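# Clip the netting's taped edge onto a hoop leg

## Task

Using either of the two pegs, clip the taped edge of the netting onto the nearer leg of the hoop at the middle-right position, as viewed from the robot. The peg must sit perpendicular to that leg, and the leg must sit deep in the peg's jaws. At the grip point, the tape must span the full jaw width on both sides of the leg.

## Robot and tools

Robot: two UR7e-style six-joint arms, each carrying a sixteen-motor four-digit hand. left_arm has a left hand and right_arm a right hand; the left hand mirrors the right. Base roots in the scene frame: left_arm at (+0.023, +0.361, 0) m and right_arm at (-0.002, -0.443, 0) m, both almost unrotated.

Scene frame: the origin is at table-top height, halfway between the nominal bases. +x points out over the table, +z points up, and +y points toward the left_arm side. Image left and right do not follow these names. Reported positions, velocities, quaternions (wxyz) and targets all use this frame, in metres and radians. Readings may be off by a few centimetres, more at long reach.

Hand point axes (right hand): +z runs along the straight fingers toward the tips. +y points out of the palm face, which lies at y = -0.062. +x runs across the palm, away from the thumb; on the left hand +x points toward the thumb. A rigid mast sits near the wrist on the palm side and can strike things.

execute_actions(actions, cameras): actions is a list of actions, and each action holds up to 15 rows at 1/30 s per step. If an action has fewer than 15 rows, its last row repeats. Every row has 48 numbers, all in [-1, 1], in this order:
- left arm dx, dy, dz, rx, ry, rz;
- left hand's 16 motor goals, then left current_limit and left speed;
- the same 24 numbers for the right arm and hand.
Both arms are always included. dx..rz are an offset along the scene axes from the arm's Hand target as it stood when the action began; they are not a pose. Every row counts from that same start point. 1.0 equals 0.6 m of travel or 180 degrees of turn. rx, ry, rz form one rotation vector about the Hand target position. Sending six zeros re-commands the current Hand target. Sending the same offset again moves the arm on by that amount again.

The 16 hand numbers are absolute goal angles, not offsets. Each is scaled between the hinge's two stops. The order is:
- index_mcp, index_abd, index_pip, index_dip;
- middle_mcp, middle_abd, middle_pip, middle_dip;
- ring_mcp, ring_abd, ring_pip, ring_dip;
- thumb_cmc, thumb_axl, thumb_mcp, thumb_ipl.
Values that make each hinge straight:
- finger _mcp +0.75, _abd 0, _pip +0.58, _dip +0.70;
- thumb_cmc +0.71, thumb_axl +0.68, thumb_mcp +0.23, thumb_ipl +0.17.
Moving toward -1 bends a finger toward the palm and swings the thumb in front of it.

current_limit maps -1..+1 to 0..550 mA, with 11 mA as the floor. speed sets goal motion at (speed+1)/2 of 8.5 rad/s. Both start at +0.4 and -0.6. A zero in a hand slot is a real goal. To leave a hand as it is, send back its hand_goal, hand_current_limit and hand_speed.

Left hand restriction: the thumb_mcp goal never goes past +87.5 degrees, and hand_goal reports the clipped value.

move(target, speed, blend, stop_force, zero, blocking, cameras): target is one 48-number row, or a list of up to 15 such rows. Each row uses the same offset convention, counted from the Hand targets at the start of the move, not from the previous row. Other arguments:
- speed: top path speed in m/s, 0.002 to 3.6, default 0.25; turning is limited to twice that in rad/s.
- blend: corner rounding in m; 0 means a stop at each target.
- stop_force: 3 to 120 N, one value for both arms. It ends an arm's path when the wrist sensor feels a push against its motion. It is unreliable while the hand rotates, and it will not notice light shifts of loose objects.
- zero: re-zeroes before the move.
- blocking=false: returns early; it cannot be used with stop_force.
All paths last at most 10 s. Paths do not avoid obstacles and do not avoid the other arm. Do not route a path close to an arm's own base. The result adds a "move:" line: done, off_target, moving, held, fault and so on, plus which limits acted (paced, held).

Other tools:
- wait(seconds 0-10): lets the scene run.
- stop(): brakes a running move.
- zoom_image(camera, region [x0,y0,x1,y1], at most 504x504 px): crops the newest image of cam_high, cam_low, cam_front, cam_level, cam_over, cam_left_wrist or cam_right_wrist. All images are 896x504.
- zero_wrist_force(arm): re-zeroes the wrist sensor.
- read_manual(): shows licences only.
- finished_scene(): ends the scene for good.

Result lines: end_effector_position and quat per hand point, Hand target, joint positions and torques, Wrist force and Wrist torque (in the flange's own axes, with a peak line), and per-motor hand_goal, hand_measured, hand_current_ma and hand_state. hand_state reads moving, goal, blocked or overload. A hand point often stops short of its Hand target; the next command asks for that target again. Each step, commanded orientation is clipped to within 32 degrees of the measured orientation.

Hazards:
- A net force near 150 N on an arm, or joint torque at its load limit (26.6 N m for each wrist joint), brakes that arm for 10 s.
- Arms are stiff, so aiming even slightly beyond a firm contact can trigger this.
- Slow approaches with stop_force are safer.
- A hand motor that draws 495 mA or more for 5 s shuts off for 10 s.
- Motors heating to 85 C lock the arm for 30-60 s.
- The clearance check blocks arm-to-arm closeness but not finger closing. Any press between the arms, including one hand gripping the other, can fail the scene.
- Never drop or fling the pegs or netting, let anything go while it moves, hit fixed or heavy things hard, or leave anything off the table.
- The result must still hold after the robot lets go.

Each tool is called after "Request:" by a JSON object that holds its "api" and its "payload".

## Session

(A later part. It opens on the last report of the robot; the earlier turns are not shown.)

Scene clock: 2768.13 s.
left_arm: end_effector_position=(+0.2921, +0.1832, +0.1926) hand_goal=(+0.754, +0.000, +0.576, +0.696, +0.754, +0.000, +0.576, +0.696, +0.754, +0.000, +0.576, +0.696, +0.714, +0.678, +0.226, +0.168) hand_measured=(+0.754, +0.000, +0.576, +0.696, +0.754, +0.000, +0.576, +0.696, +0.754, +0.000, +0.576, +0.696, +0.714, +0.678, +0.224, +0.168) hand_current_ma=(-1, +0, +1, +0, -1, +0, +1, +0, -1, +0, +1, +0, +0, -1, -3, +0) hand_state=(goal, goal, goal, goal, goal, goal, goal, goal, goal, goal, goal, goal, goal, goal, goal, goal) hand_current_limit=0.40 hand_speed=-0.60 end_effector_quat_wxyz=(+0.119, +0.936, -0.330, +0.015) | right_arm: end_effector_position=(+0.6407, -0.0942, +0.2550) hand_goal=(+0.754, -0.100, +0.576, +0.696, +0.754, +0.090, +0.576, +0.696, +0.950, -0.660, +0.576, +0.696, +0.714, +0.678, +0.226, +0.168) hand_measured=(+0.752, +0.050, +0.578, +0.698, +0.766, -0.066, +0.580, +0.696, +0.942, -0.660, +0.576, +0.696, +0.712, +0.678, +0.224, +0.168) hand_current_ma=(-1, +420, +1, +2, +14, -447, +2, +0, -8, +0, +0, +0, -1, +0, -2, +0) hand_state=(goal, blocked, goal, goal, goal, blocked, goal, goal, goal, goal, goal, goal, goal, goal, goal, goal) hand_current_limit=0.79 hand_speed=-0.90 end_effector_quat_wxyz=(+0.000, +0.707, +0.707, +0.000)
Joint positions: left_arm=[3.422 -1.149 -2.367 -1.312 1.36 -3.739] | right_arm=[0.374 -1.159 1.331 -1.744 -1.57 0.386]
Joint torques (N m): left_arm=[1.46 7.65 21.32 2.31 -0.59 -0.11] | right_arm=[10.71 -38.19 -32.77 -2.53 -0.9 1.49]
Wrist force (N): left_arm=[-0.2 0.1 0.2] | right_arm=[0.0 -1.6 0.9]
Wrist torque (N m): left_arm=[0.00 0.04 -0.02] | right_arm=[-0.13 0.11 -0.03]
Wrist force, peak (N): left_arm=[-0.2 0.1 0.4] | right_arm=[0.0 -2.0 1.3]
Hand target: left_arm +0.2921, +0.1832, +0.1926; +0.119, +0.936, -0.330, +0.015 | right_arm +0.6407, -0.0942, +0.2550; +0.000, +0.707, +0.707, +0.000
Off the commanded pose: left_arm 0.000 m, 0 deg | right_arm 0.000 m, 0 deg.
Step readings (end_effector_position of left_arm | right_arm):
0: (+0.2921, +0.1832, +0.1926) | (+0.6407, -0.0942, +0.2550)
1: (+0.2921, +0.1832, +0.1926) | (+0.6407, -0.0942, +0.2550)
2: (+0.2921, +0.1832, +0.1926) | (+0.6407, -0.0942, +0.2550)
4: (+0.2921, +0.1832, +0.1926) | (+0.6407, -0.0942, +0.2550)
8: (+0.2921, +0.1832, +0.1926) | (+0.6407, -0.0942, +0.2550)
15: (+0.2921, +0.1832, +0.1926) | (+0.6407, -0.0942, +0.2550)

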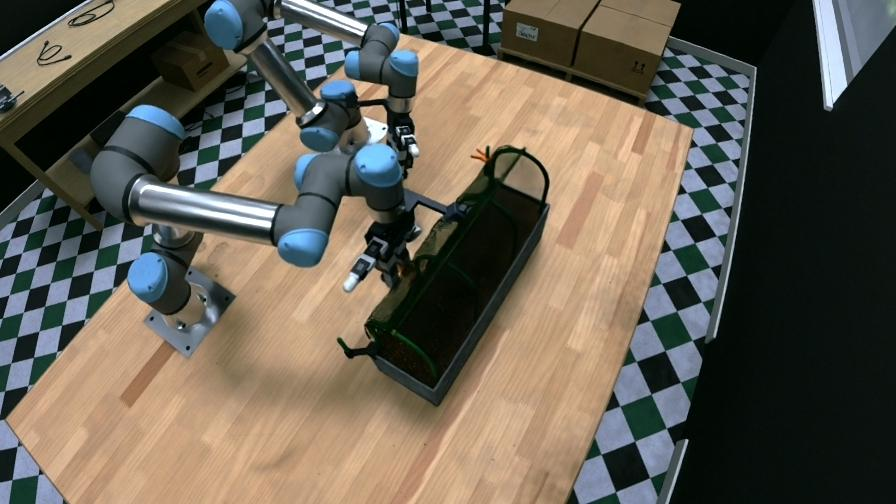

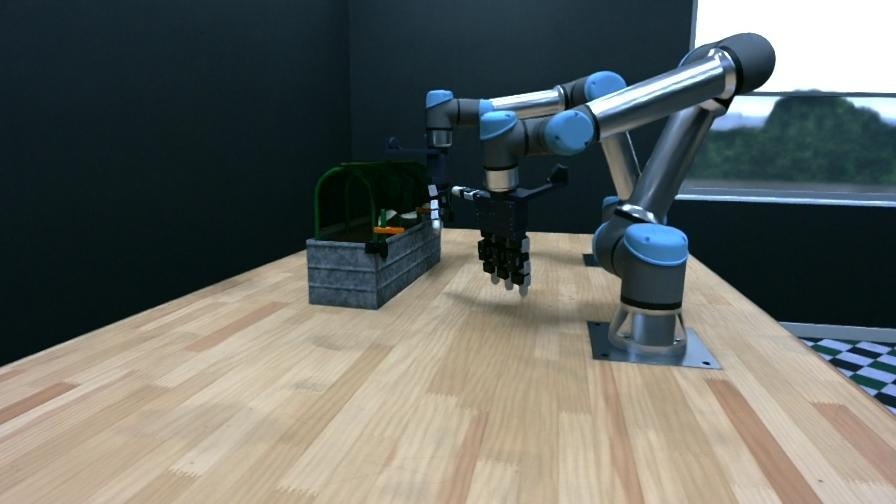

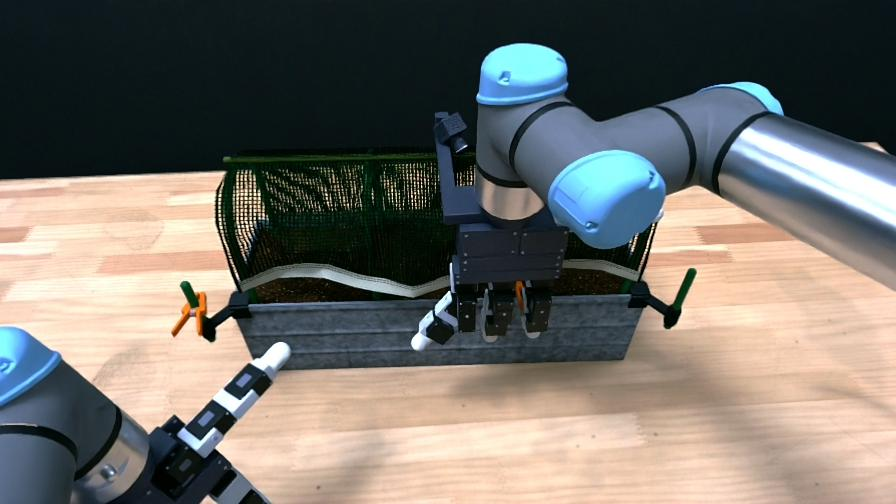

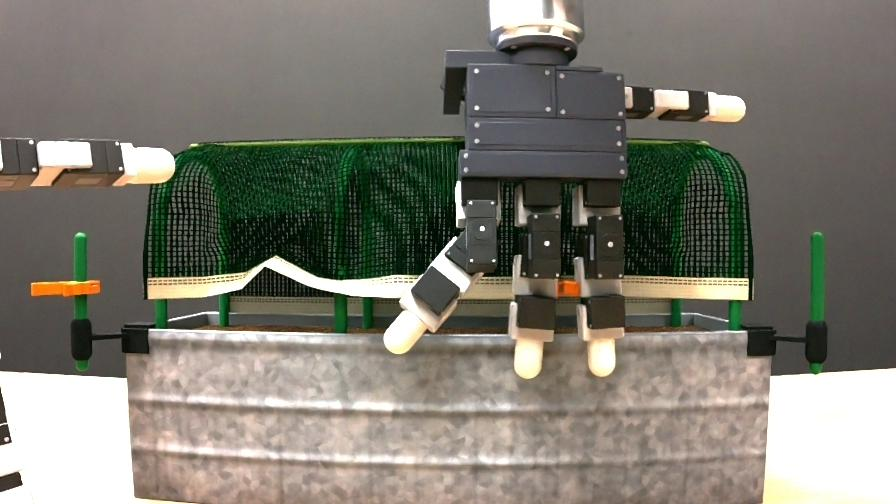

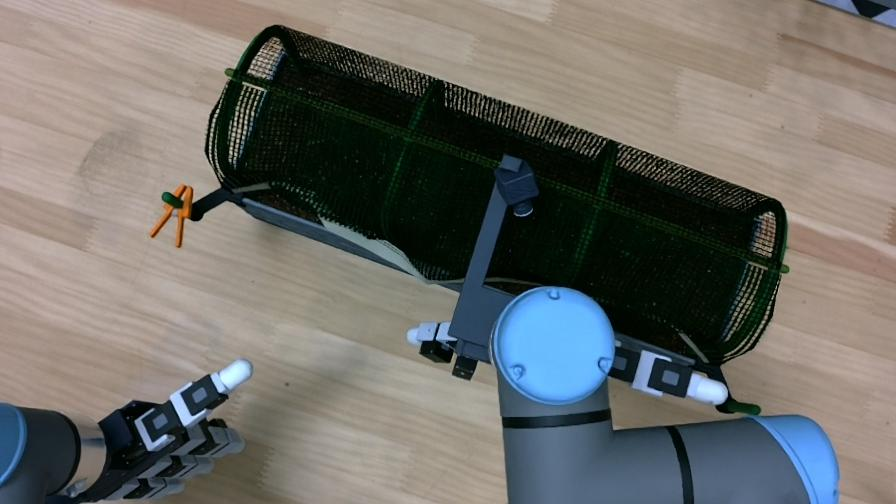

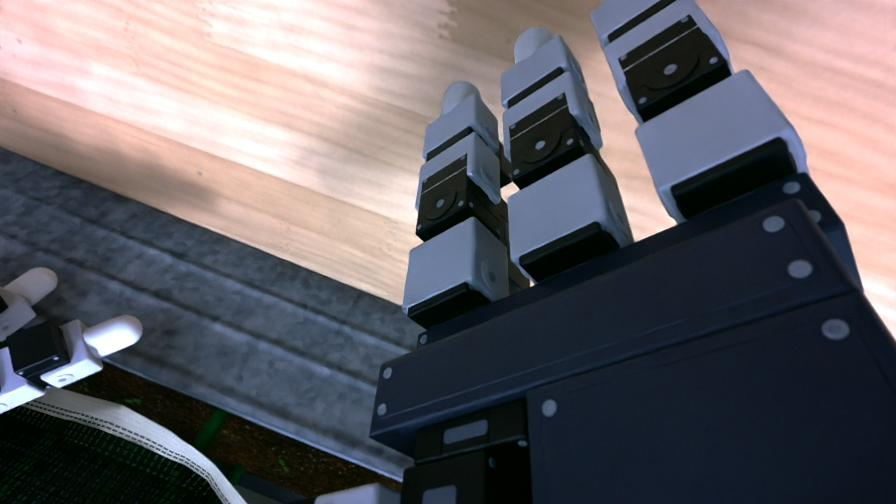

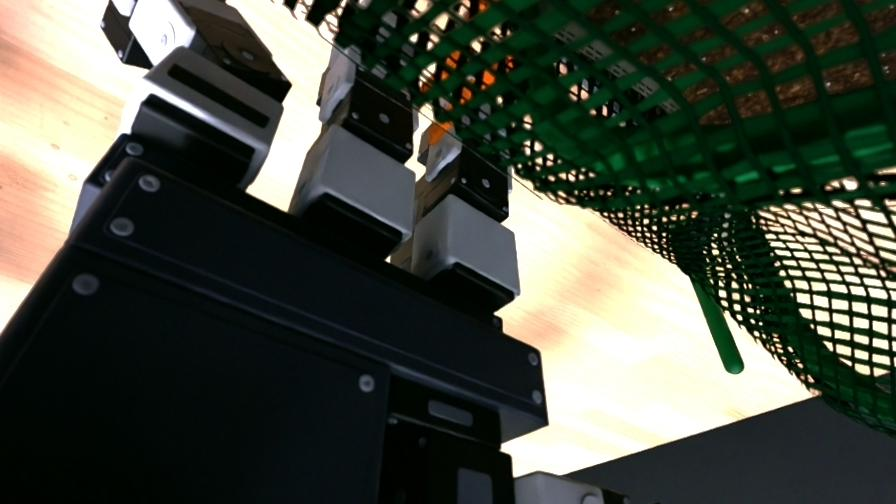

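Request:
{"api": "execute_actions", "payload": {"actions": [[[0,0,0,0,0,0,0.754,0,0.576,0.696,0.754,0,0.576,0.696,0.754,0,0.576,0.696,0.714,0.678,0.226,0.168,0.4,-0.6,0,0,0,0,0,0,0.754,-0.10,0.576,0.696,0.754,0.09,0.576,0.696,0.95,-0.66,0.576,0.696,0.714,0.678,0.226,0.168,1.0,-0.9]]]}}

Request:
{"api": "move", "payload": {"target": [0,0,0,0,0,0,0.754,0,0.576,0.696,0.754,0,0.576,0.696,0.754,0,0.576,0.696,0.714,0.678,0.226,0.168,0.4,-0.6,0.0133,0,0,0,0,0,0.754,-0.10,0.576,0.696,0.754,0.09,0.576,0.696,0.95,-0.66,0.576,0.696,0.714,0.678,0.226,0.168,1.0,-0.9], "speed": 0.02, "stop_force": 8}}

Request:
{"api": "execute_actions", "payload": {"actions": [[[0,0,0,0,0,0,0.754,0,0.576,0.696,0.754,0,0.576,0.696,0.754,0,0.576,0.696,0.714,0.678,0.226,0.168,0.4,-0.6,0,0,0,0,0,0,0.754,-0.10,0.576,0.696,0.754,0.09,0.576,0.696,0.95,-0.66,0.576,0.696,0.714,0.678,0.226,0.168,0.785,-0.9]]], "cameras": ["cam_low", "cam_front", "cam_level", "cam_over", "cam_right_wrist"]}}

Request:
{"api": "zoom_image", "payload": {"camera": "cam_right_wrist", "region": [410, 0, 570, 120]}}

Request:
{"api": "zoom_image", "payload": {"camera": "cam_low", "region": [370, 185, 460, 255]}}

Request:
{"api": "zoom_image", "payload": {"camera": "cam_level", "region": [540, 262, 600, 312]}}

Request:
{"api": "zoom_image", "payload": {"camera": "cam_level", "region": [480, 240, 640, 340]}}

Scene clock: 3047.70 s.
left_arm: end_effector_position=(+0.2921, +0.1832, +0.1926) hand_goal=(+0.754, +0.000, +0.576, +0.696, +0.754, +0.000, +0.576, +0.696, +0.754, +0.000, +0.576, +0.696, +0.714, +0.678, +0.226, +0.168) hand_measured=(+0.754, +0.000, +0.576, +0.696, +0.754, +0.000, +0.576, +0.696, +0.754, +0.000, +0.576, +0.696, +0.714, +0.678, +0.224, +0.168) hand_current_ma=(-1, +0, +1, +0, -1, +0, +1, +0, -1, +0, +1, +0, +0, -1, -3, +0) hand_state=(goal, goal, goal, goal, goal, goal, goal, goal, goal, goal, goal, goal, goal, goal, goal, goal) hand_current_limit=0.40 hand_speed=-0.60 end_effector_quat_wxyz=(+0.119, +0.936, -0.330, +0.015) | right_arm: end_effector_position=(+0.6407, -0.0942, +0.2550) hand_goal=(+0.754, -0.100, +0.576, +0.696, +0.754, +0.090, +0.576, +0.696, +0.950, -0.660, +0.576, +0.696, +0.714, +0.678, +0.226, +0.168) hand_measured=(+0.752, +0.050, +0.578, +0.698, +0.766, -0.066, +0.580, +0.696, +0.942, -0.660, +0.576, +0.696, +0.712, +0.678, +0.224, +0.168) hand_current_ma=(-1, +420, +1, +2, +14, -447, +2, +0, -8, +0, +0, +0, -1, +0, -2, +0) hand_state=(goal, blocked, goal, goal, goal, blocked, goal, goal, goal, goal, goal, goal, goal, goal, goal, goal) hand_current_limit=1.00 hand_speed=-0.90 end_effector_quat_wxyz=(+0.000, +0.707, +0.707, +0.000)
Joint positions: left_arm=[3.422 -1.149 -2.367 -1.312 1.36 -3.739] | right_arm=[0.374 -1.159 1.331 -1.744 -1.57 0.386]
Joint torques (N m): left_arm=[1.18 8.18 21 2.32 -0.51 -0.12] | right_arm=[10.2 -35.21 -33.52 -1.48 -1.27 1.64]
Wrist force (N): left_arm=[-0.1 0.3 0.1] | right_arm=[0.1 -1.8 1.3]
Wrist torque (N m): left_arm=[0.02 0.01 -0.01] | right_arm=[-0.20 0.09 -0.04]
Wrist force, peak (N): left_arm=[-0.1 0.5 0.1] | right_arm=[0.1 -2.0 1.2]
Hand target: left_arm +0.2921, +0.1832, +0.1926; +0.119, +0.936, -0.330, +0.015 | right_arm +0.6407, -0.0942, +0.2550; +0.000, +0.707, +0.707, +0.000
Off the commanded pose: left_arm 0.000 m, 0 deg | right_arm 0.000 m, 0 deg.
Step readings (end_effector_position of left_arm | right_arm):
0: (+0.2921, +0.1832, +0.1926) | (+0.6407, -0.0942, +0.2550)
1: (+0.2921, +0.1832, +0.1926) | (+0.6407, -0.0942, +0.2550)
2: (+0.2921, +0.1832, +0.1926) | (+0.6407, -0.0942, +0.2550)
4: (+0.2921, +0.1832, +0.1926) | (+0.6407, -0.0942, +0.2550)
8: (+0.2921, +0.1832, +0.1926) | (+0.6407, -0.0942, +0.2550)
15: (+0.2921, +0.1832, +0.1926) | (+0.6407, -0.0942, +0.2550)

Scene clock: 3049.13 s.
left_arm: end_effector_position=(+0.2921, +0.1832, +0.1926) hand_goal=(+0.754, +0.000, +0.576, +0.696, +0.754, +0.000, +0.576, +0.696, +0.754, +0.000, +0.576, +0.696, +0.714, +0.678, +0.226, +0.168) hand_measured=(+0.754, +0.000, +0.576, +0.696, +0.754, +0.000, +0.576, +0.696, +0.754, +0.000, +0.576, +0.696, +0.714, +0.678, +0.224, +0.168) hand_current_ma=(-1, +0, +1, +0, -1, +0, +1, +0, -1, +0, +1, +0, +0, -1, -3, +0) hand_state=(goal, goal, goal, goal, goal, goal, goal, goal, goal, goal, goal, goal, goal, goal, goal, goal) hand_current_limit=0.40 hand_speed=-0.60 end_effector_quat_wxyz=(+0.119, +0.936, -0.330, +0.015) | right_arm: end_effector_position=(+0.6487, -0.0942, +0.2550) hand_goal=(+0.754, -0.100, +0.576, +0.696, +0.754, +0.090, +0.576, +0.696, +0.950, -0.660, +0.576, +0.696, +0.714, +0.678, +0.226, +0.168) hand_measured=(+0.760, +0.050, +0.578, +0.698, +0.776, -0.066, +0.580, +0.696, +0.942, -0.660, +0.576, +0.696, +0.712, +0.678, +0.224, +0.168) hand_current_ma=(+5, +420, +1, +2, +33, -446, +2, +0, -8, +0, +0, +0, -1, +0, -2, +0) hand_state=(goal, blocked, goal, goal, blocked, blocked, goal, goal, goal, goal, goal, goal, goal, goal, goal, goal) hand_current_limit=1.00 hand_speed=-0.90 end_effector_quat_wxyz=(+0.000, +0.707, +0.707, +0.000)
Joint positions: left_arm=[3.422 -1.149 -2.367 -1.312 1.36 -3.739] | right_arm=[0.37 -1.142 1.308 -1.736 -1.57 0.381]
Joint torques (N m): left_arm=[1.37 7.57 21.18 2.3 -0.66 -0.18] | right_arm=[9.37 -54.5 -15.08 -4.46 -1.48 1.45]
Wrist force (N): left_arm=[-0.1 0.3 0.1] | right_arm=[0.5 -3.1 1.0]
Wrist torque (N m): left_arm=[0.04 0.01 -0.01] | right_arm=[-0.11 0.15 -0.04]
Wrist force, peak (N): left_arm=[-0.2 0.3 0.3] | right_arm=[0.6 -4.8 0.9]
Hand target: left_arm +0.2921, +0.1832, +0.1926; +0.119, +0.936, -0.330, +0.015 | right_arm +0.6486, -0.0942, +0.2550; +0.000, +0.707, +0.707, +0.000
Off the commanded pose: left_arm 0.000 m, 0 deg | right_arm 0.000 m, 0 deg.
move: done

Scene clock: 3049.83 s.
left_arm: end_effector_position=(+0.2921, +0.1832, +0.1926) hand_goal=(+0.754, +0.000, +0.576, +0.696, +0.754, +0.000, +0.576, +0.696, +0.754, +0.000, +0.576, +0.696, +0.714, +0.678, +0.226, +0.168) hand_measured=(+0.754, +0.000, +0.576, +0.696, +0.754, +0.000, +0.576, +0.696, +0.754, +0.000, +0.576, +0.696, +0.714, +0.678, +0.224, +0.168) hand_current_ma=(-1, +0, +1, +0, -1, +0, +1, +0, -1, +0, +1, +0, +0, -1, -3, +0) hand_state=(goal, goal, goal, goal, goal, goal, goal, goal, goal, goal, goal, goal, goal, goal, goal, goal) hand_current_limit=0.40 hand_speed=-0.60 end_effector_quat_wxyz=(+0.119, +0.936, -0.330, +0.015) | right_arm: end_effector_position=(+0.6486, -0.0942, +0.2550) hand_goal=(+0.754, -0.100, +0.576, +0.696, +0.754, +0.090, +0.576, +0.696, +0.950, -0.660, +0.576, +0.696, +0.714, +0.678, +0.226, +0.168) hand_measured=(+0.760, +0.050, +0.578, +0.698, +0.776, -0.066, +0.580, +0.696, +0.942, -0.660, +0.576, +0.696, +0.712, +0.678, +0.224, +0.168) hand_current_ma=(+5, +420, +1, +2, +33, -446, +2, +0, -8, +0, +0, +0, -1, +0, -2, +0) hand_state=(goal, blocked, goal, goal, blocked, blocked, goal, goal, goal, goal, goal, goal, goal, goal, goal, goal) hand_current_limit=0.79 hand_speed=-0.90 end_effector_quat_wxyz=(+0.000, +0.707, +0.707, +0.000)
Joint positions: left_arm=[3.422 -1.149 -2.367 -1.312 1.36 -3.739] | right_arm=[0.37 -1.142 1.308 -1.736 -1.57 0.381]
Joint torques (N m): left_arm=[1.23 8.01 20.31 2.35 -0.6 -0.19] | right_arm=[10.25 -53.86 -16.81 -4.55 -1.29 1.38]
Wrist force (N): left_arm=[-0.2 0.1 0.2] | right_arm=[1.0 -3.0 0.8]
Wrist torque (N m): left_arm=[0.00 0.03 -0.02] | right_arm=[-0.08 0.08 0.02]
Wrist force, peak (N): left_arm=[-0.1 0.3 0.3] | right_arm=[0.7 -3.4 0.9]
Hand target: left_arm +0.2921, +0.1832, +0.1926; +0.119, +0.936, -0.330, +0.015 | right_arm +0.6486, -0.0942, +0.2550; +0.000, +0.707, +0.707, +0.000
Off the commanded pose: left_arm 0.000 m, 0 deg | right_arm 0.000 m, 0 deg.
Step readings (end_effector_position of left_arm | right_arm):
0: (+0.2921, +0.1832, +0.1926) | (+0.6487, -0.0942, +0.2550)
1: (+0.2921, +0.1832, +0.1926) | (+0.6487, -0.0942, +0.2550)
2: (+0.2921, +0.1832, +0.1926) | (+0.6487, -0.0942, +0.2550)
4: (+0.2921, +0.1832, +0.1926) | (+0.6487, -0.0942, +0.2550)
8: (+0.2921, +0.1832, +0.1926) | (+0.6486, -0.0942, +0.2550)
15: (+0.2921, +0.1832, +0.1926) | (+0.6486, -0.0942, +0.2550)
Images, in order (width x height): cam_low 896x504, cam_front 896x504, cam_level 896x504, cam_over 896x504, cam_right_wrist 896x504.

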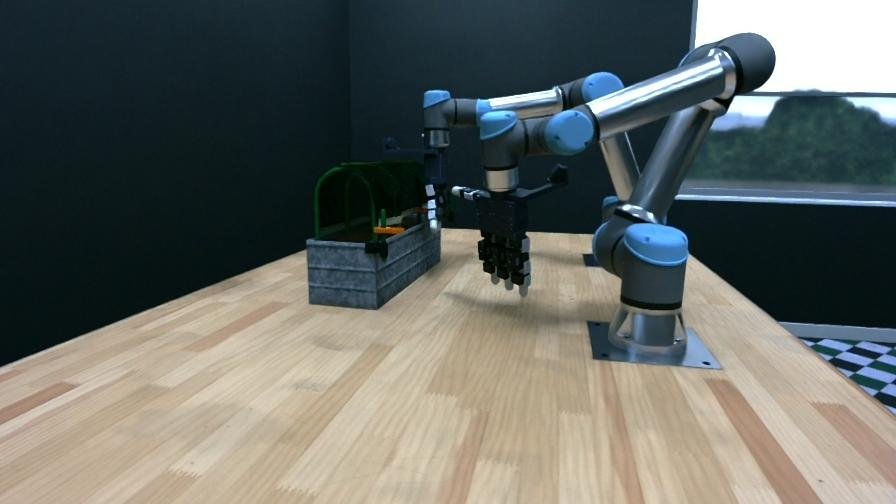

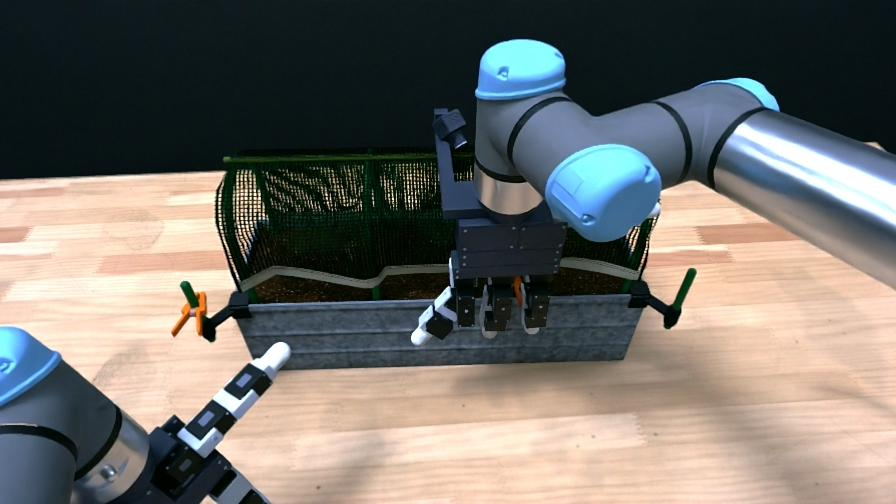

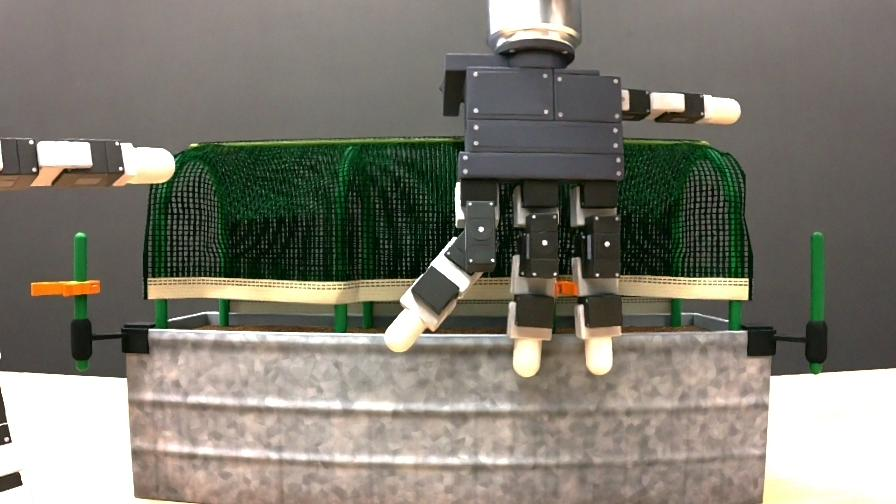

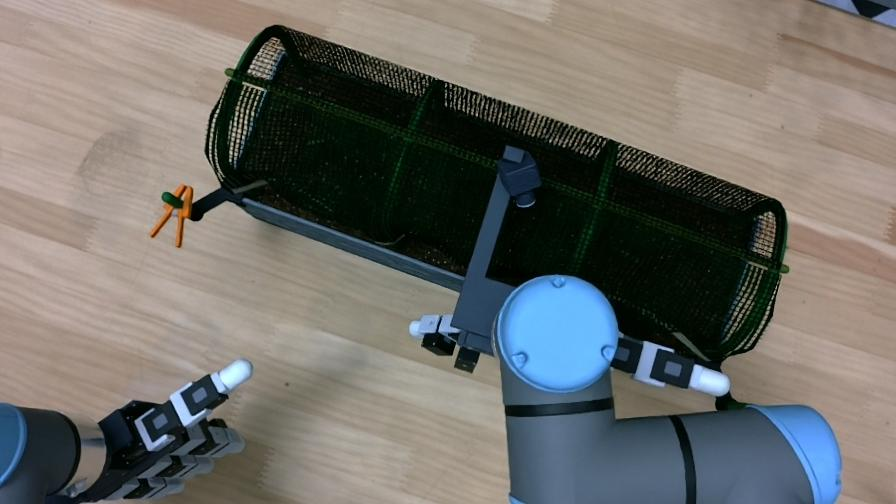

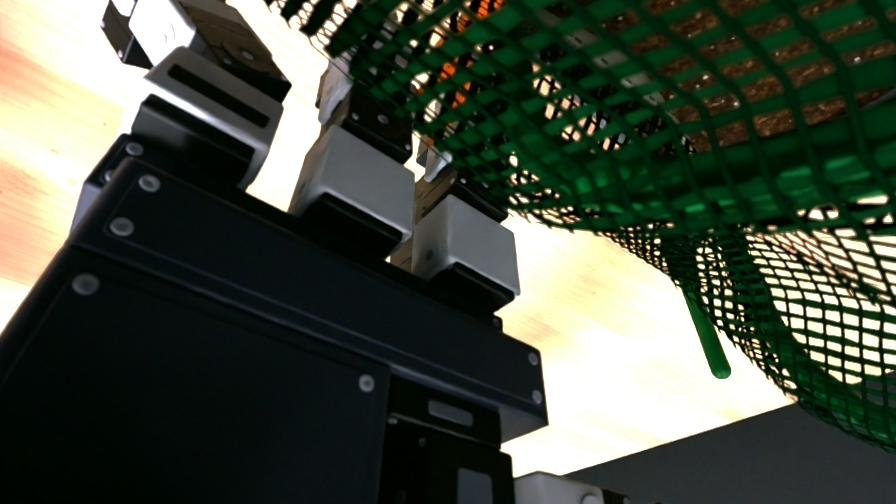

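Scaled by 3.150.

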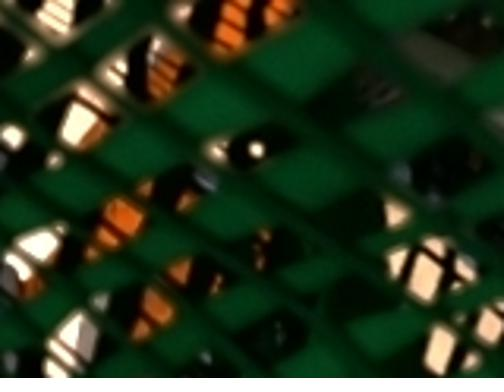

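Scaled by 5.600.

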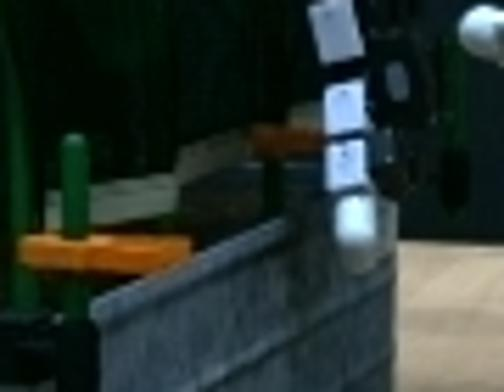

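Scaled by 8.400.

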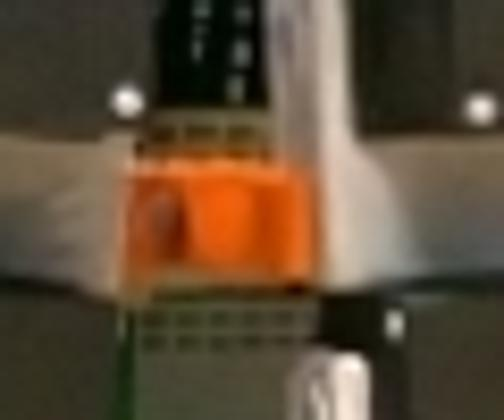

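Scaled by 3.150.

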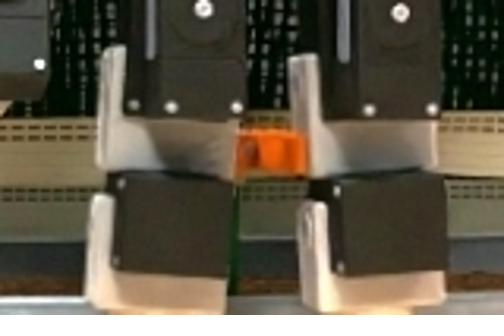

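Request:
{"api": "move", "payload": {"target": [0,0,0,0,0,0,0.754,0,0.576,0.696,0.754,0,0.576,0.696,0.754,0,0.576,0.696,0.714,0.678,0.226,0.168,0.4,-0.6,0,0.0025,0,0,0,0,0.754,-0.10,0.576,0.696,0.754,0.09,0.576,0.696,0.95,-0.66,0.576,0.696,0.714,0.678,0.226,0.168,0.785,-0.9], "speed": 0.01, "cameras": ["cam_level", "cam_right_wrist", "cam_high"]}}

Request:
{"api": "zoom_image", "payload": {"camera": "cam_level", "region": [540, 262, 600, 312]}}

Request:
{"api": "zoom_image", "payload": {"camera": "cam_high", "region": [370, 230, 450, 310]}}

Scene clock: 3153.37 s.
left_arm: end_effector_position=(+0.2921, +0.1832, +0.1926) hand_goal=(+0.754, +0.000, +0.576, +0.696, +0.754, +0.000, +0.576, +0.696, +0.754, +0.000, +0.576, +0.696, +0.714, +0.678, +0.226, +0.168) hand_measured=(+0.754, +0.000, +0.576, +0.696, +0.754, +0.000, +0.576, +0.696, +0.754, +0.000, +0.576, +0.696, +0.714, +0.678, +0.224, +0.168) hand_current_ma=(-1, +0, +1, +0, -1, +0, +1, +0, -1, +0, +1, +0, +0, -1, -3, +0) hand_state=(goal, goal, goal, goal, goal, goal, goal, goal, goal, goal, goal, goal, goal, goal, goal, goal) hand_current_limit=0.40 hand_speed=-0.60 end_effector_quat_wxyz=(+0.119, +0.936, -0.330, +0.015) | right_arm: end_effector_position=(+0.6486, -0.0926, +0.2550) hand_goal=(+0.754, -0.100, +0.576, +0.696, +0.754, +0.090, +0.576, +0.696, +0.950, -0.660, +0.576, +0.696, +0.714, +0.678, +0.226, +0.168) hand_measured=(+0.756, +0.050, +0.578, +0.698, +0.770, -0.066, +0.580, +0.696, +0.942, -0.660, +0.576, +0.696, +0.712, +0.678, +0.224, +0.168) hand_current_ma=(+2, +420, +1, +2, +22, -445, +2, +0, -8, +0, +0, +0, -1, +0, -2, +0) hand_state=(goal, blocked, goal, goal, goal, blocked, goal, goal, goal, goal, goal, goal, goal, goal, goal, goal) hand_current_limit=0.79 hand_speed=-0.90 end_effector_quat_wxyz=(+0.000, +0.707, +0.707, +0.000)
Joint positions: left_arm=[3.422 -1.149 -2.367 -1.312 1.36 -3.739] | right_arm=[0.372 -1.14 1.305 -1.735 -1.57 0.383]
Joint torques (N m): left_arm=[1.23 7.95 21.29 2.21 -0.54 -0.29] | right_arm=[7.63 -38.64 -33.72 -0.91 -0.34 1.45]
Wrist force (N): left_arm=[-0.1 0.3 0.0] | right_arm=[0.1 -2.1 0.9]
Wrist torque (N m): left_arm=[0.04 0.02 -0.02] | right_arm=[-0.08 0.07 -0.21]
Wrist force, peak (N): left_arm=[-0.4 0.3 0.3] | right_arm=[0.7 -3.5 0.7]
Hand target: left_arm +0.2921, +0.1832, +0.1926; +0.119, +0.936, -0.330, +0.015 | right_arm +0.6486, -0.0927, +0.2550; +0.000, +0.707, +0.707, +0.000
Off the commanded pose: left_arm 0.000 m, 0 deg | right_arm 0.000 m, 0 deg.
move: done
Images, in order (width x height): cam_high 896x504, cam_level 896x504, cam_right_wrist 896x504.

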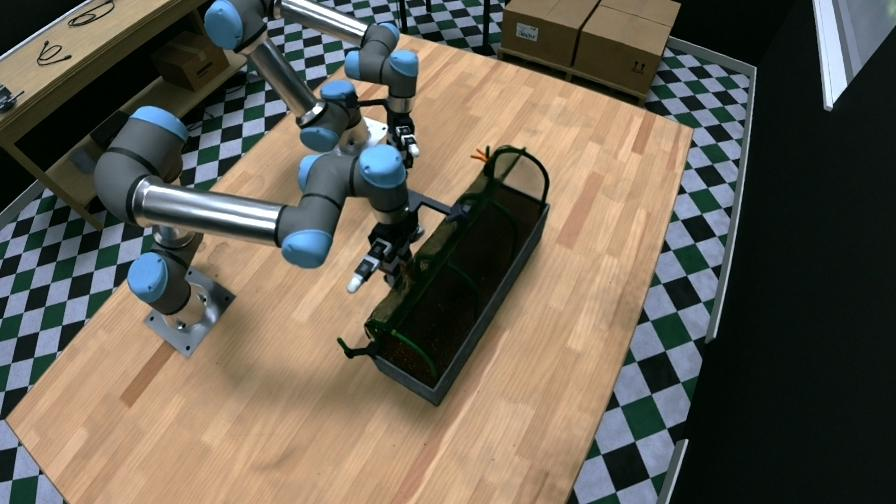

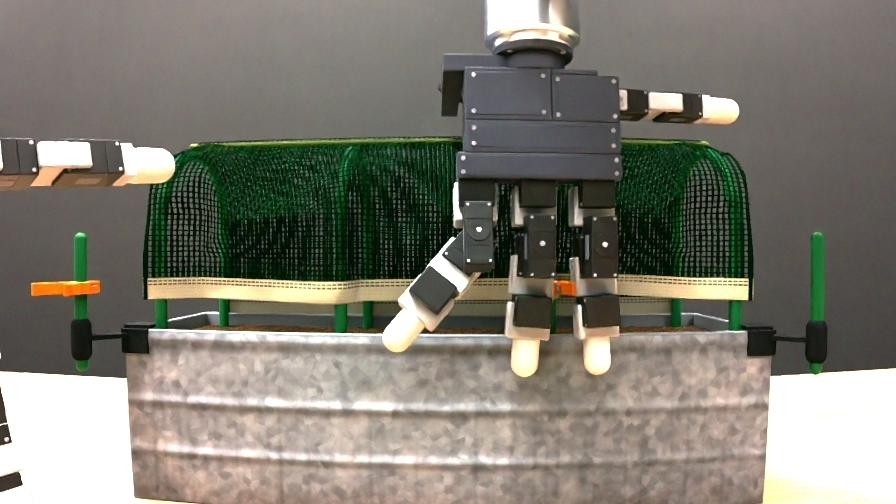

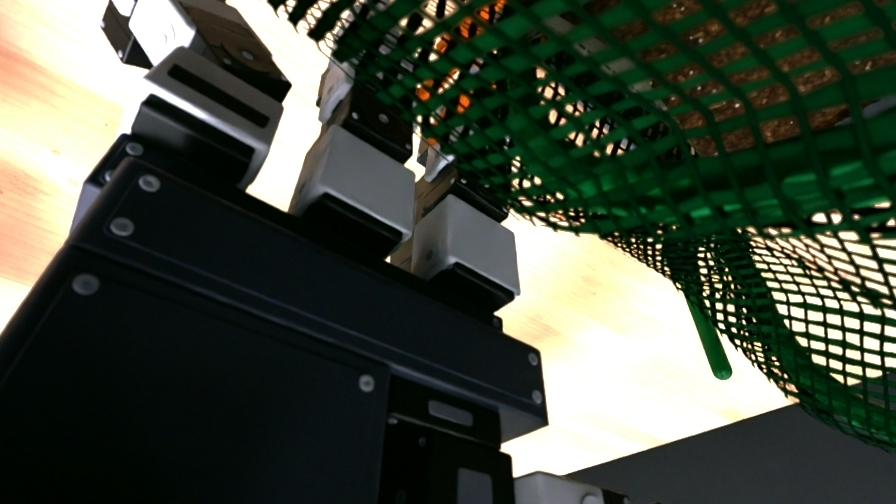

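Scaled by 8.400.

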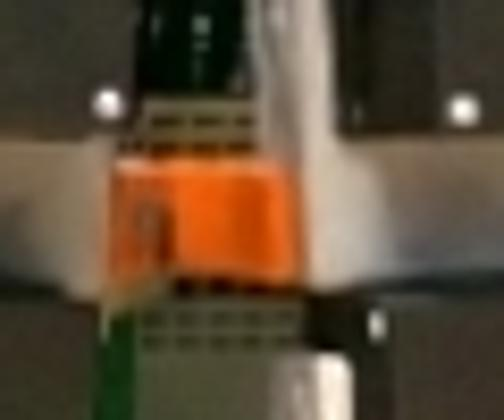

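Scaled by 6.300.

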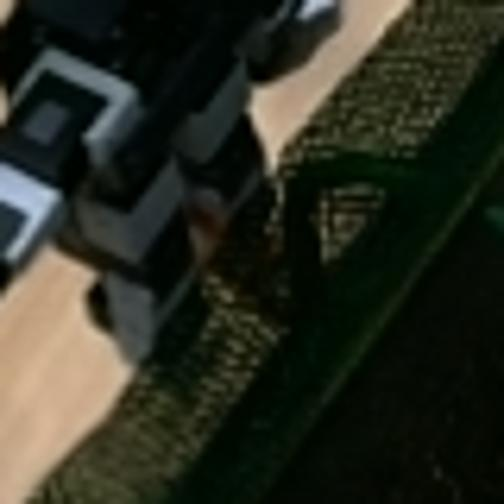

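Request:
{"api": "execute_actions", "payload": {"actions": [[[0,0,0,0,0,0,0.754,0,0.576,0.696,0.754,0,0.576,0.696,0.754,0,0.576,0.696,0.714,0.678,0.226,0.168,0.4,-0.6,0,0,0,0,0,0,0.754,-0.10,0.576,0.696,0.754,0.09,0.576,0.696,0.95,-0.66,0.576,0.696,0.714,0.678,0.226,0.168,1.0,-0.9]]]}}

Request:
{"api": "move", "payload": {"target": [0,0,0,0,0,0,0.754,0,0.576,0.696,0.754,0,0.576,0.696,0.754,0,0.576,0.696,0.714,0.678,0.226,0.168,0.4,-0.6,0.01,0,0,0,0,0,0.754,-0.10,0.576,0.696,0.754,0.09,0.576,0.696,0.95,-0.66,0.576,0.696,0.714,0.678,0.226,0.168,1.0,-0.9], "speed": 0.02, "stop_force": 8}}

Request:
{"api": "execute_actions", "payload": {"actions": [[[0,0,0,0,0,0,0.754,0,0.576,0.696,0.754,0,0.576,0.696,0.754,0,0.576,0.696,0.714,0.678,0.226,0.168,0.4,-0.6,0,0,0,0,0,0,0.754,-0.10,0.576,0.696,0.754,0.09,0.576,0.696,0.95,-0.66,0.576,0.696,0.714,0.678,0.226,0.168,0.785,-0.9]]], "cameras": ["cam_low", "cam_front", "cam_level", "cam_right_wrist", "cam_over", "cam_left_wrist"]}}

Request:
{"api": "zoom_image", "payload": {"camera": "cam_level", "region": [540, 262, 600, 312]}}

Request:
{"api": "zoom_image", "payload": {"camera": "cam_low", "region": [400, 195, 440, 230]}}

Request:
{"api": "zoom_image", "payload": {"camera": "cam_right_wrist", "region": [410, 0, 570, 120]}}

Scene clock: 3183.83 s.
left_arm: end_effector_position=(+0.2921, +0.1832, +0.1926) hand_goal=(+0.754, +0.000, +0.576, +0.696, +0.754, +0.000, +0.576, +0.696, +0.754, +0.000, +0.576, +0.696, +0.714, +0.678, +0.226, +0.168) hand_measured=(+0.754, +0.000, +0.576, +0.696, +0.754, +0.000, +0.576, +0.696, +0.754, +0.000, +0.576, +0.696, +0.714, +0.678, +0.224, +0.168) hand_current_ma=(-1, +0, +1, +0, -1, +0, +1, +0, -1, +0, +1, +0, +0, -1, -3, +0) hand_state=(goal, goal, goal, goal, goal, goal, goal, goal, goal, goal, goal, goal, goal, goal, goal, goal) hand_current_limit=0.40 hand_speed=-0.60 end_effector_quat_wxyz=(+0.119, +0.936, -0.330, +0.015) | right_arm: end_effector_position=(+0.6486, -0.0927, +0.2550) hand_goal=(+0.754, -0.100, +0.576, +0.696, +0.754, +0.090, +0.576, +0.696, +0.950, -0.660, +0.576, +0.696, +0.714, +0.678, +0.226, +0.168) hand_measured=(+0.756, +0.050, +0.578, +0.698, +0.770, -0.066, +0.580, +0.696, +0.942, -0.660, +0.576, +0.696, +0.712, +0.678, +0.224, +0.168) hand_current_ma=(+2, +420, +1, +2, +22, -445, +2, +0, -8, +0, +0, +0, -1, +0, -2, +0) hand_state=(goal, blocked, goal, goal, goal, blocked, goal, goal, goal, goal, goal, goal, goal, goal, goal, goal) hand_current_limit=1.00 hand_speed=-0.90 end_effector_quat_wxyz=(+0.000, +0.707, +0.707, +0.000)
Joint positions: left_arm=[3.422 -1.149 -2.367 -1.312 1.36 -3.739] | right_arm=[0.372 -1.14 1.305 -1.735 -1.57 0.383]
Joint torques (N m): left_arm=[1.07 8.08 20.96 2.31 -0.54 -0.23] | right_arm=[-11.12 -55.42 -20.06 -3.79 -0.1 -1.34]
Wrist force (N): left_arm=[0.0 0.2 0.2] | right_arm=[-0.4 -2.5 0.8]
Wrist torque (N m): left_arm=[0.01 0.00 0.00] | right_arm=[-0.12 0.15 -0.27]
Wrist force, peak (N): left_arm=[-0.2 0.5 0.2] | right_arm=[0.2 -2.6 1.2]
Hand target: left_arm +0.2921, +0.1832, +0.1926; +0.119, +0.936, -0.330, +0.015 | right_arm +0.6486, -0.0927, +0.2550; +0.000, +0.707, +0.707, +0.000
Off the commanded pose: left_arm 0.000 m, 0 deg | right_arm 0.000 m, 0 deg.
Step readings (end_effector_position of left_arm | right_arm):
0: (+0.2921, +0.1832, +0.1926) | (+0.6486, -0.0927, +0.2550)
1: (+0.2921, +0.1832, +0.1926) | (+0.6486, -0.0927, +0.2550)
2: (+0.2921, +0.1832, +0.1926) | (+0.6486, -0.0927, +0.2550)
4: (+0.2921, +0.1832, +0.1926) | (+0.6486, -0.0927, +0.2550)
8: (+0.2921, +0.1832, +0.1926) | (+0.6486, -0.0927, +0.2550)
15: (+0.2921, +0.1832, +0.1926) | (+0.6486, -0.0927, +0.2550)

Scene clock: 3185.27 s.
left_arm: end_effector_position=(+0.2921, +0.1832, +0.1926) hand_goal=(+0.754, +0.000, +0.576, +0.696, +0.754, +0.000, +0.576, +0.696, +0.754, +0.000, +0.576, +0.696, +0.714, +0.678, +0.226, +0.168) hand_measured=(+0.754, +0.000, +0.576, +0.696, +0.754, +0.000, +0.576, +0.696, +0.754, +0.000, +0.576, +0.696, +0.714, +0.678, +0.224, +0.168) hand_current_ma=(-1, +0, +1, +0, -1, +0, +1, +0, -1, +0, +1, +0, +0, -1, -3, +0) hand_state=(goal, goal, goal, goal, goal, goal, goal, goal, goal, goal, goal, goal, goal, goal, goal, goal) hand_current_limit=0.40 hand_speed=-0.60 end_effector_quat_wxyz=(+0.119, +0.936, -0.330, +0.015) | right_arm: end_effector_position=(+0.6547, -0.0927, +0.2550) hand_goal=(+0.754, -0.100, +0.576, +0.696, +0.754, +0.090, +0.576, +0.696, +0.950, -0.660, +0.576, +0.696, +0.714, +0.678, +0.226, +0.168) hand_measured=(+0.782, +0.048, +0.580, +0.698, +0.796, -0.064, +0.580, +0.696, +0.942, -0.660, +0.576, +0.696, +0.712, +0.678, +0.224, +0.168) hand_current_ma=(+51, +415, +2, +2, +90, -439, +3, +0, -8, +0, +0, +0, -1, +0, -2, +0) hand_state=(blocked, blocked, goal, goal, blocked, blocked, goal, goal, goal, goal, goal, goal, goal, goal, goal, goal) hand_current_limit=1.00 hand_speed=-0.90 end_effector_quat_wxyz=(+0.000, +0.707, +0.707, +0.000)
Joint positions: left_arm=[3.422 -1.149 -2.367 -1.312 1.36 -3.739] | right_arm=[0.368 -1.128 1.287 -1.73 -1.57 0.38]
Joint torques (N m): left_arm=[1.24 8.06 21.67 2.36 -0.56 -0.21] | right_arm=[4.08 -53.93 -17.37 -5.66 0.3 1.39]
Wrist force (N): left_arm=[-0.1 0.1 0.3] | right_arm=[0.6 -8.6 0.1]
Wrist torque (N m): left_arm=[-0.02 0.02 -0.01] | right_arm=[0.10 0.12 -0.02]
Wrist force, peak (N): left_arm=[-0.2 0.3 0.2] | right_arm=[0.5 -9.0 0.1]
Hand target: left_arm +0.2921, +0.1832, +0.1926; +0.119, +0.936, -0.330, +0.015 | right_arm +0.6546, -0.0927, +0.2550; +0.000, +0.707, +0.707, +0.000
Off the commanded pose: left_arm 0.000 m, 0 deg | right_arm 0.000 m, 0 deg.
move: done

Scene clock: 3185.97 s.
left_arm: end_effector_position=(+0.2921, +0.1832, +0.1926) hand_goal=(+0.754, +0.000, +0.576, +0.696, +0.754, +0.000, +0.576, +0.696, +0.754, +0.000, +0.576, +0.696, +0.714, +0.678, +0.226, +0.168) hand_measured=(+0.754, +0.000, +0.576, +0.696, +0.754, +0.000, +0.576, +0.696, +0.754, +0.000, +0.576, +0.696, +0.714, +0.678, +0.224, +0.168) hand_current_ma=(-1, +0, +1, +0, -1, +0, +1, +0, -1, +0, +1, +0, +0, -1, -3, +0) hand_state=(goal, goal, goal, goal, goal, goal, goal, goal, goal, goal, goal, goal, goal, goal, goal, goal) hand_current_limit=0.40 hand_speed=-0.60 end_effector_quat_wxyz=(+0.119, +0.936, -0.330, +0.015) | right_arm: end_effector_position=(+0.6546, -0.0927, +0.2550) hand_goal=(+0.754, -0.100, +0.576, +0.696, +0.754, +0.090, +0.576, +0.696, +0.950, -0.660, +0.576, +0.696, +0.714, +0.678, +0.226, +0.168) hand_measured=(+0.782, +0.048, +0.580, +0.698, +0.796, -0.064, +0.580, +0.696, +0.942, -0.660, +0.576, +0.696, +0.712, +0.678, +0.224, +0.168) hand_current_ma=(+51, +415, +2, +2, +90, -439, +3, +0, -8, +0, +0, +0, -1, +0, -2, +0) hand_state=(blocked, blocked, goal, goal, blocked, blocked, goal, goal, goal, goal, goal, goal, goal, goal, goal, goal) hand_current_limit=0.79 hand_speed=-0.90 end_effector_quat_wxyz=(+0.000, +0.707, +0.707, +0.000)
Joint positions: left_arm=[3.422 -1.149 -2.367 -1.312 1.36 -3.739] | right_arm=[0.369 -1.128 1.287 -1.73 -1.57 0.38]
Joint torques (N m): left_arm=[1.66 8.76 20.83 2.37 -0.59 -0.12] | right_arm=[7.7 -54.82 -17.99 -5.56 0.42 1.2]
Wrist force (N): left_arm=[-0.1 0.2 0.1] | right_arm=[0.1 -8.6 0.4]
Wrist torque (N m): left_arm=[0.02 0.01 -0.01] | right_arm=[0.07 0.15 -0.06]
Wrist force, peak (N): left_arm=[0.0 0.4 0.1] | right_arm=[0.6 -9.0 0.0]
Hand target: left_arm +0.2921, +0.1832, +0.1926; +0.119, +0.936, -0.330, +0.015 | right_arm +0.6546, -0.0927, +0.2550; +0.000, +0.707, +0.707, +0.000
Off the commanded pose: left_arm 0.000 m, 0 deg | right_arm 0.000 m, 0 deg.
Step readings (end_effector_position of left_arm | right_arm):
0: (+0.2921, +0.1832, +0.1926) | (+0.6547, -0.0927, +0.2550)
1: (+0.2921, +0.1832, +0.1926) | (+0.6547, -0.0927, +0.2550)
2: (+0.2921, +0.1832, +0.1926) | (+0.6547, -0.0927, +0.2550)
4: (+0.2921, +0.1832, +0.1926) | (+0.6547, -0.0927, +0.2550)
8: (+0.2921, +0.1832, +0.1926) | (+0.6547, -0.0927, +0.2550)
15: (+0.2921, +0.1832, +0.1926) | (+0.6546, -0.0927, +0.2550)
Images, in order (width x height): cam_low 896x504, cam_front 896x504, cam_level 896x504, cam_over 896x504, cam_left_wrist 896x504, cam_right_wrist 896x504.

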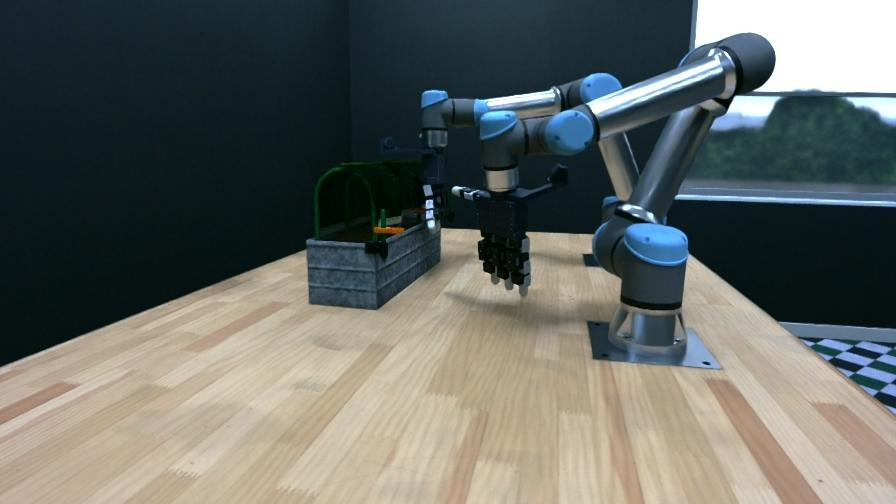

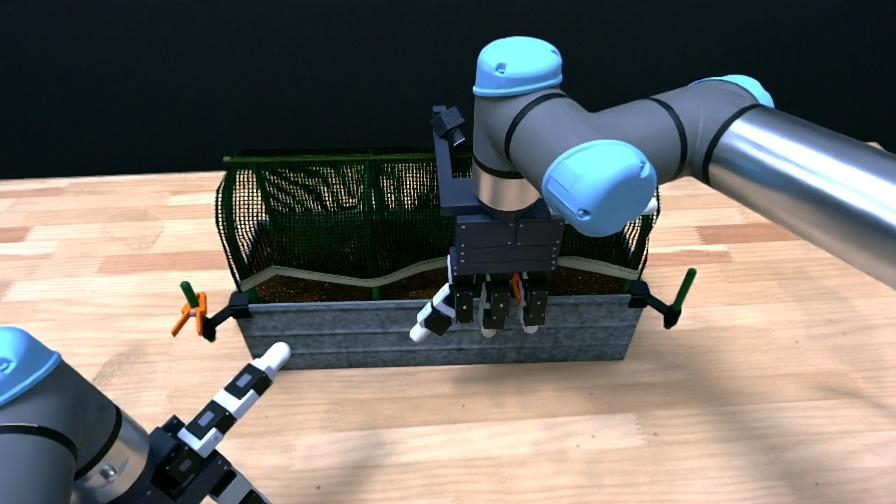

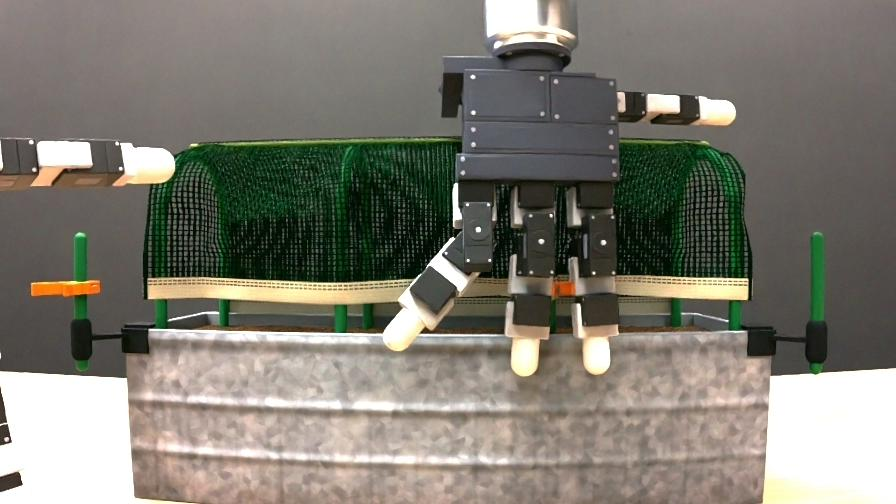

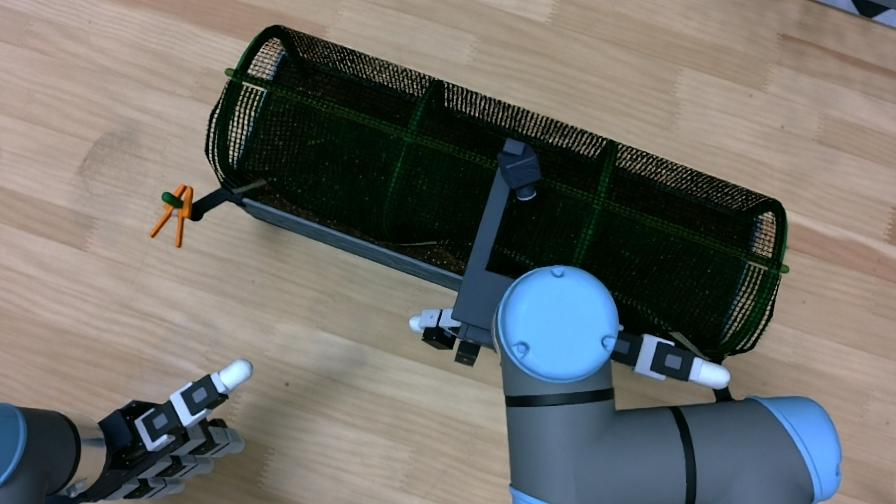

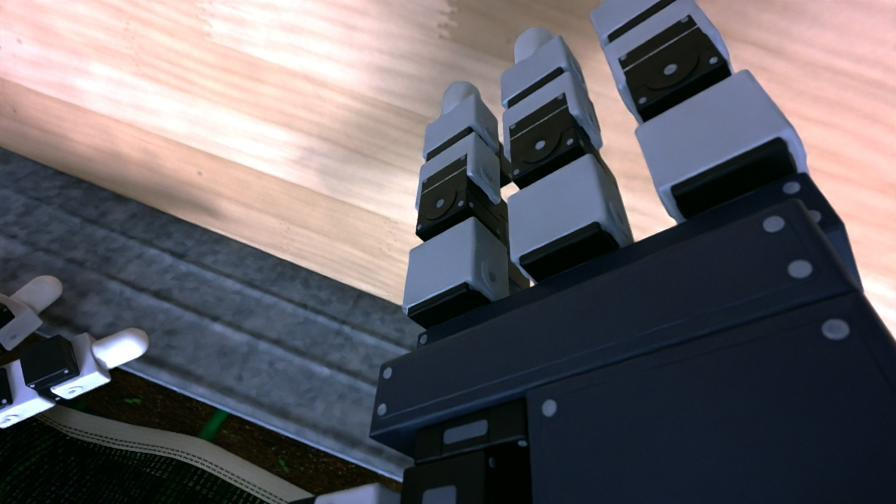

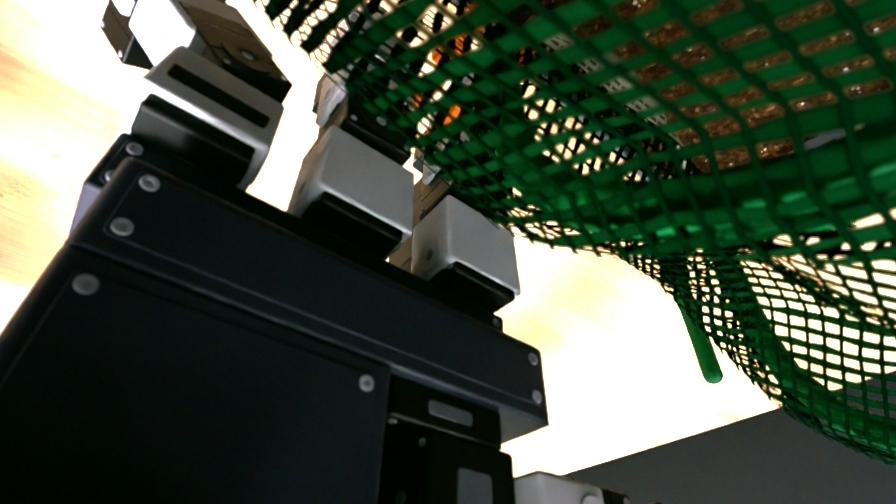

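Scaled by 8.400.

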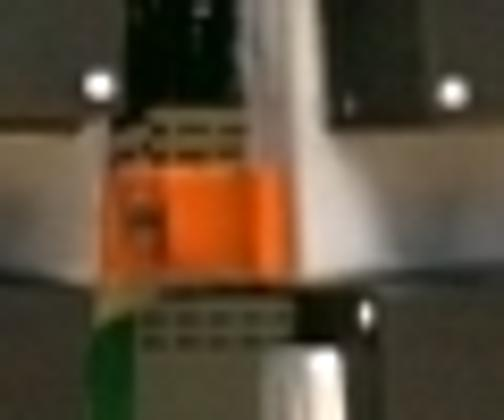

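Scaled by 12.600.

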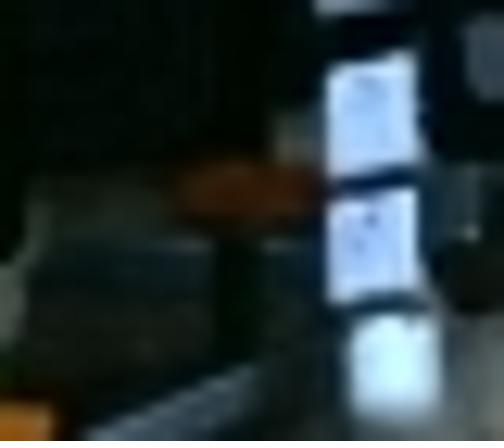

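Scaled by 3.150.

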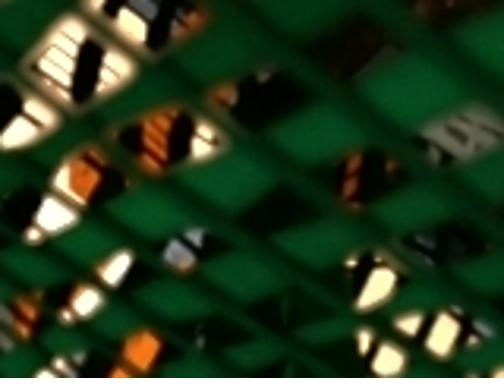

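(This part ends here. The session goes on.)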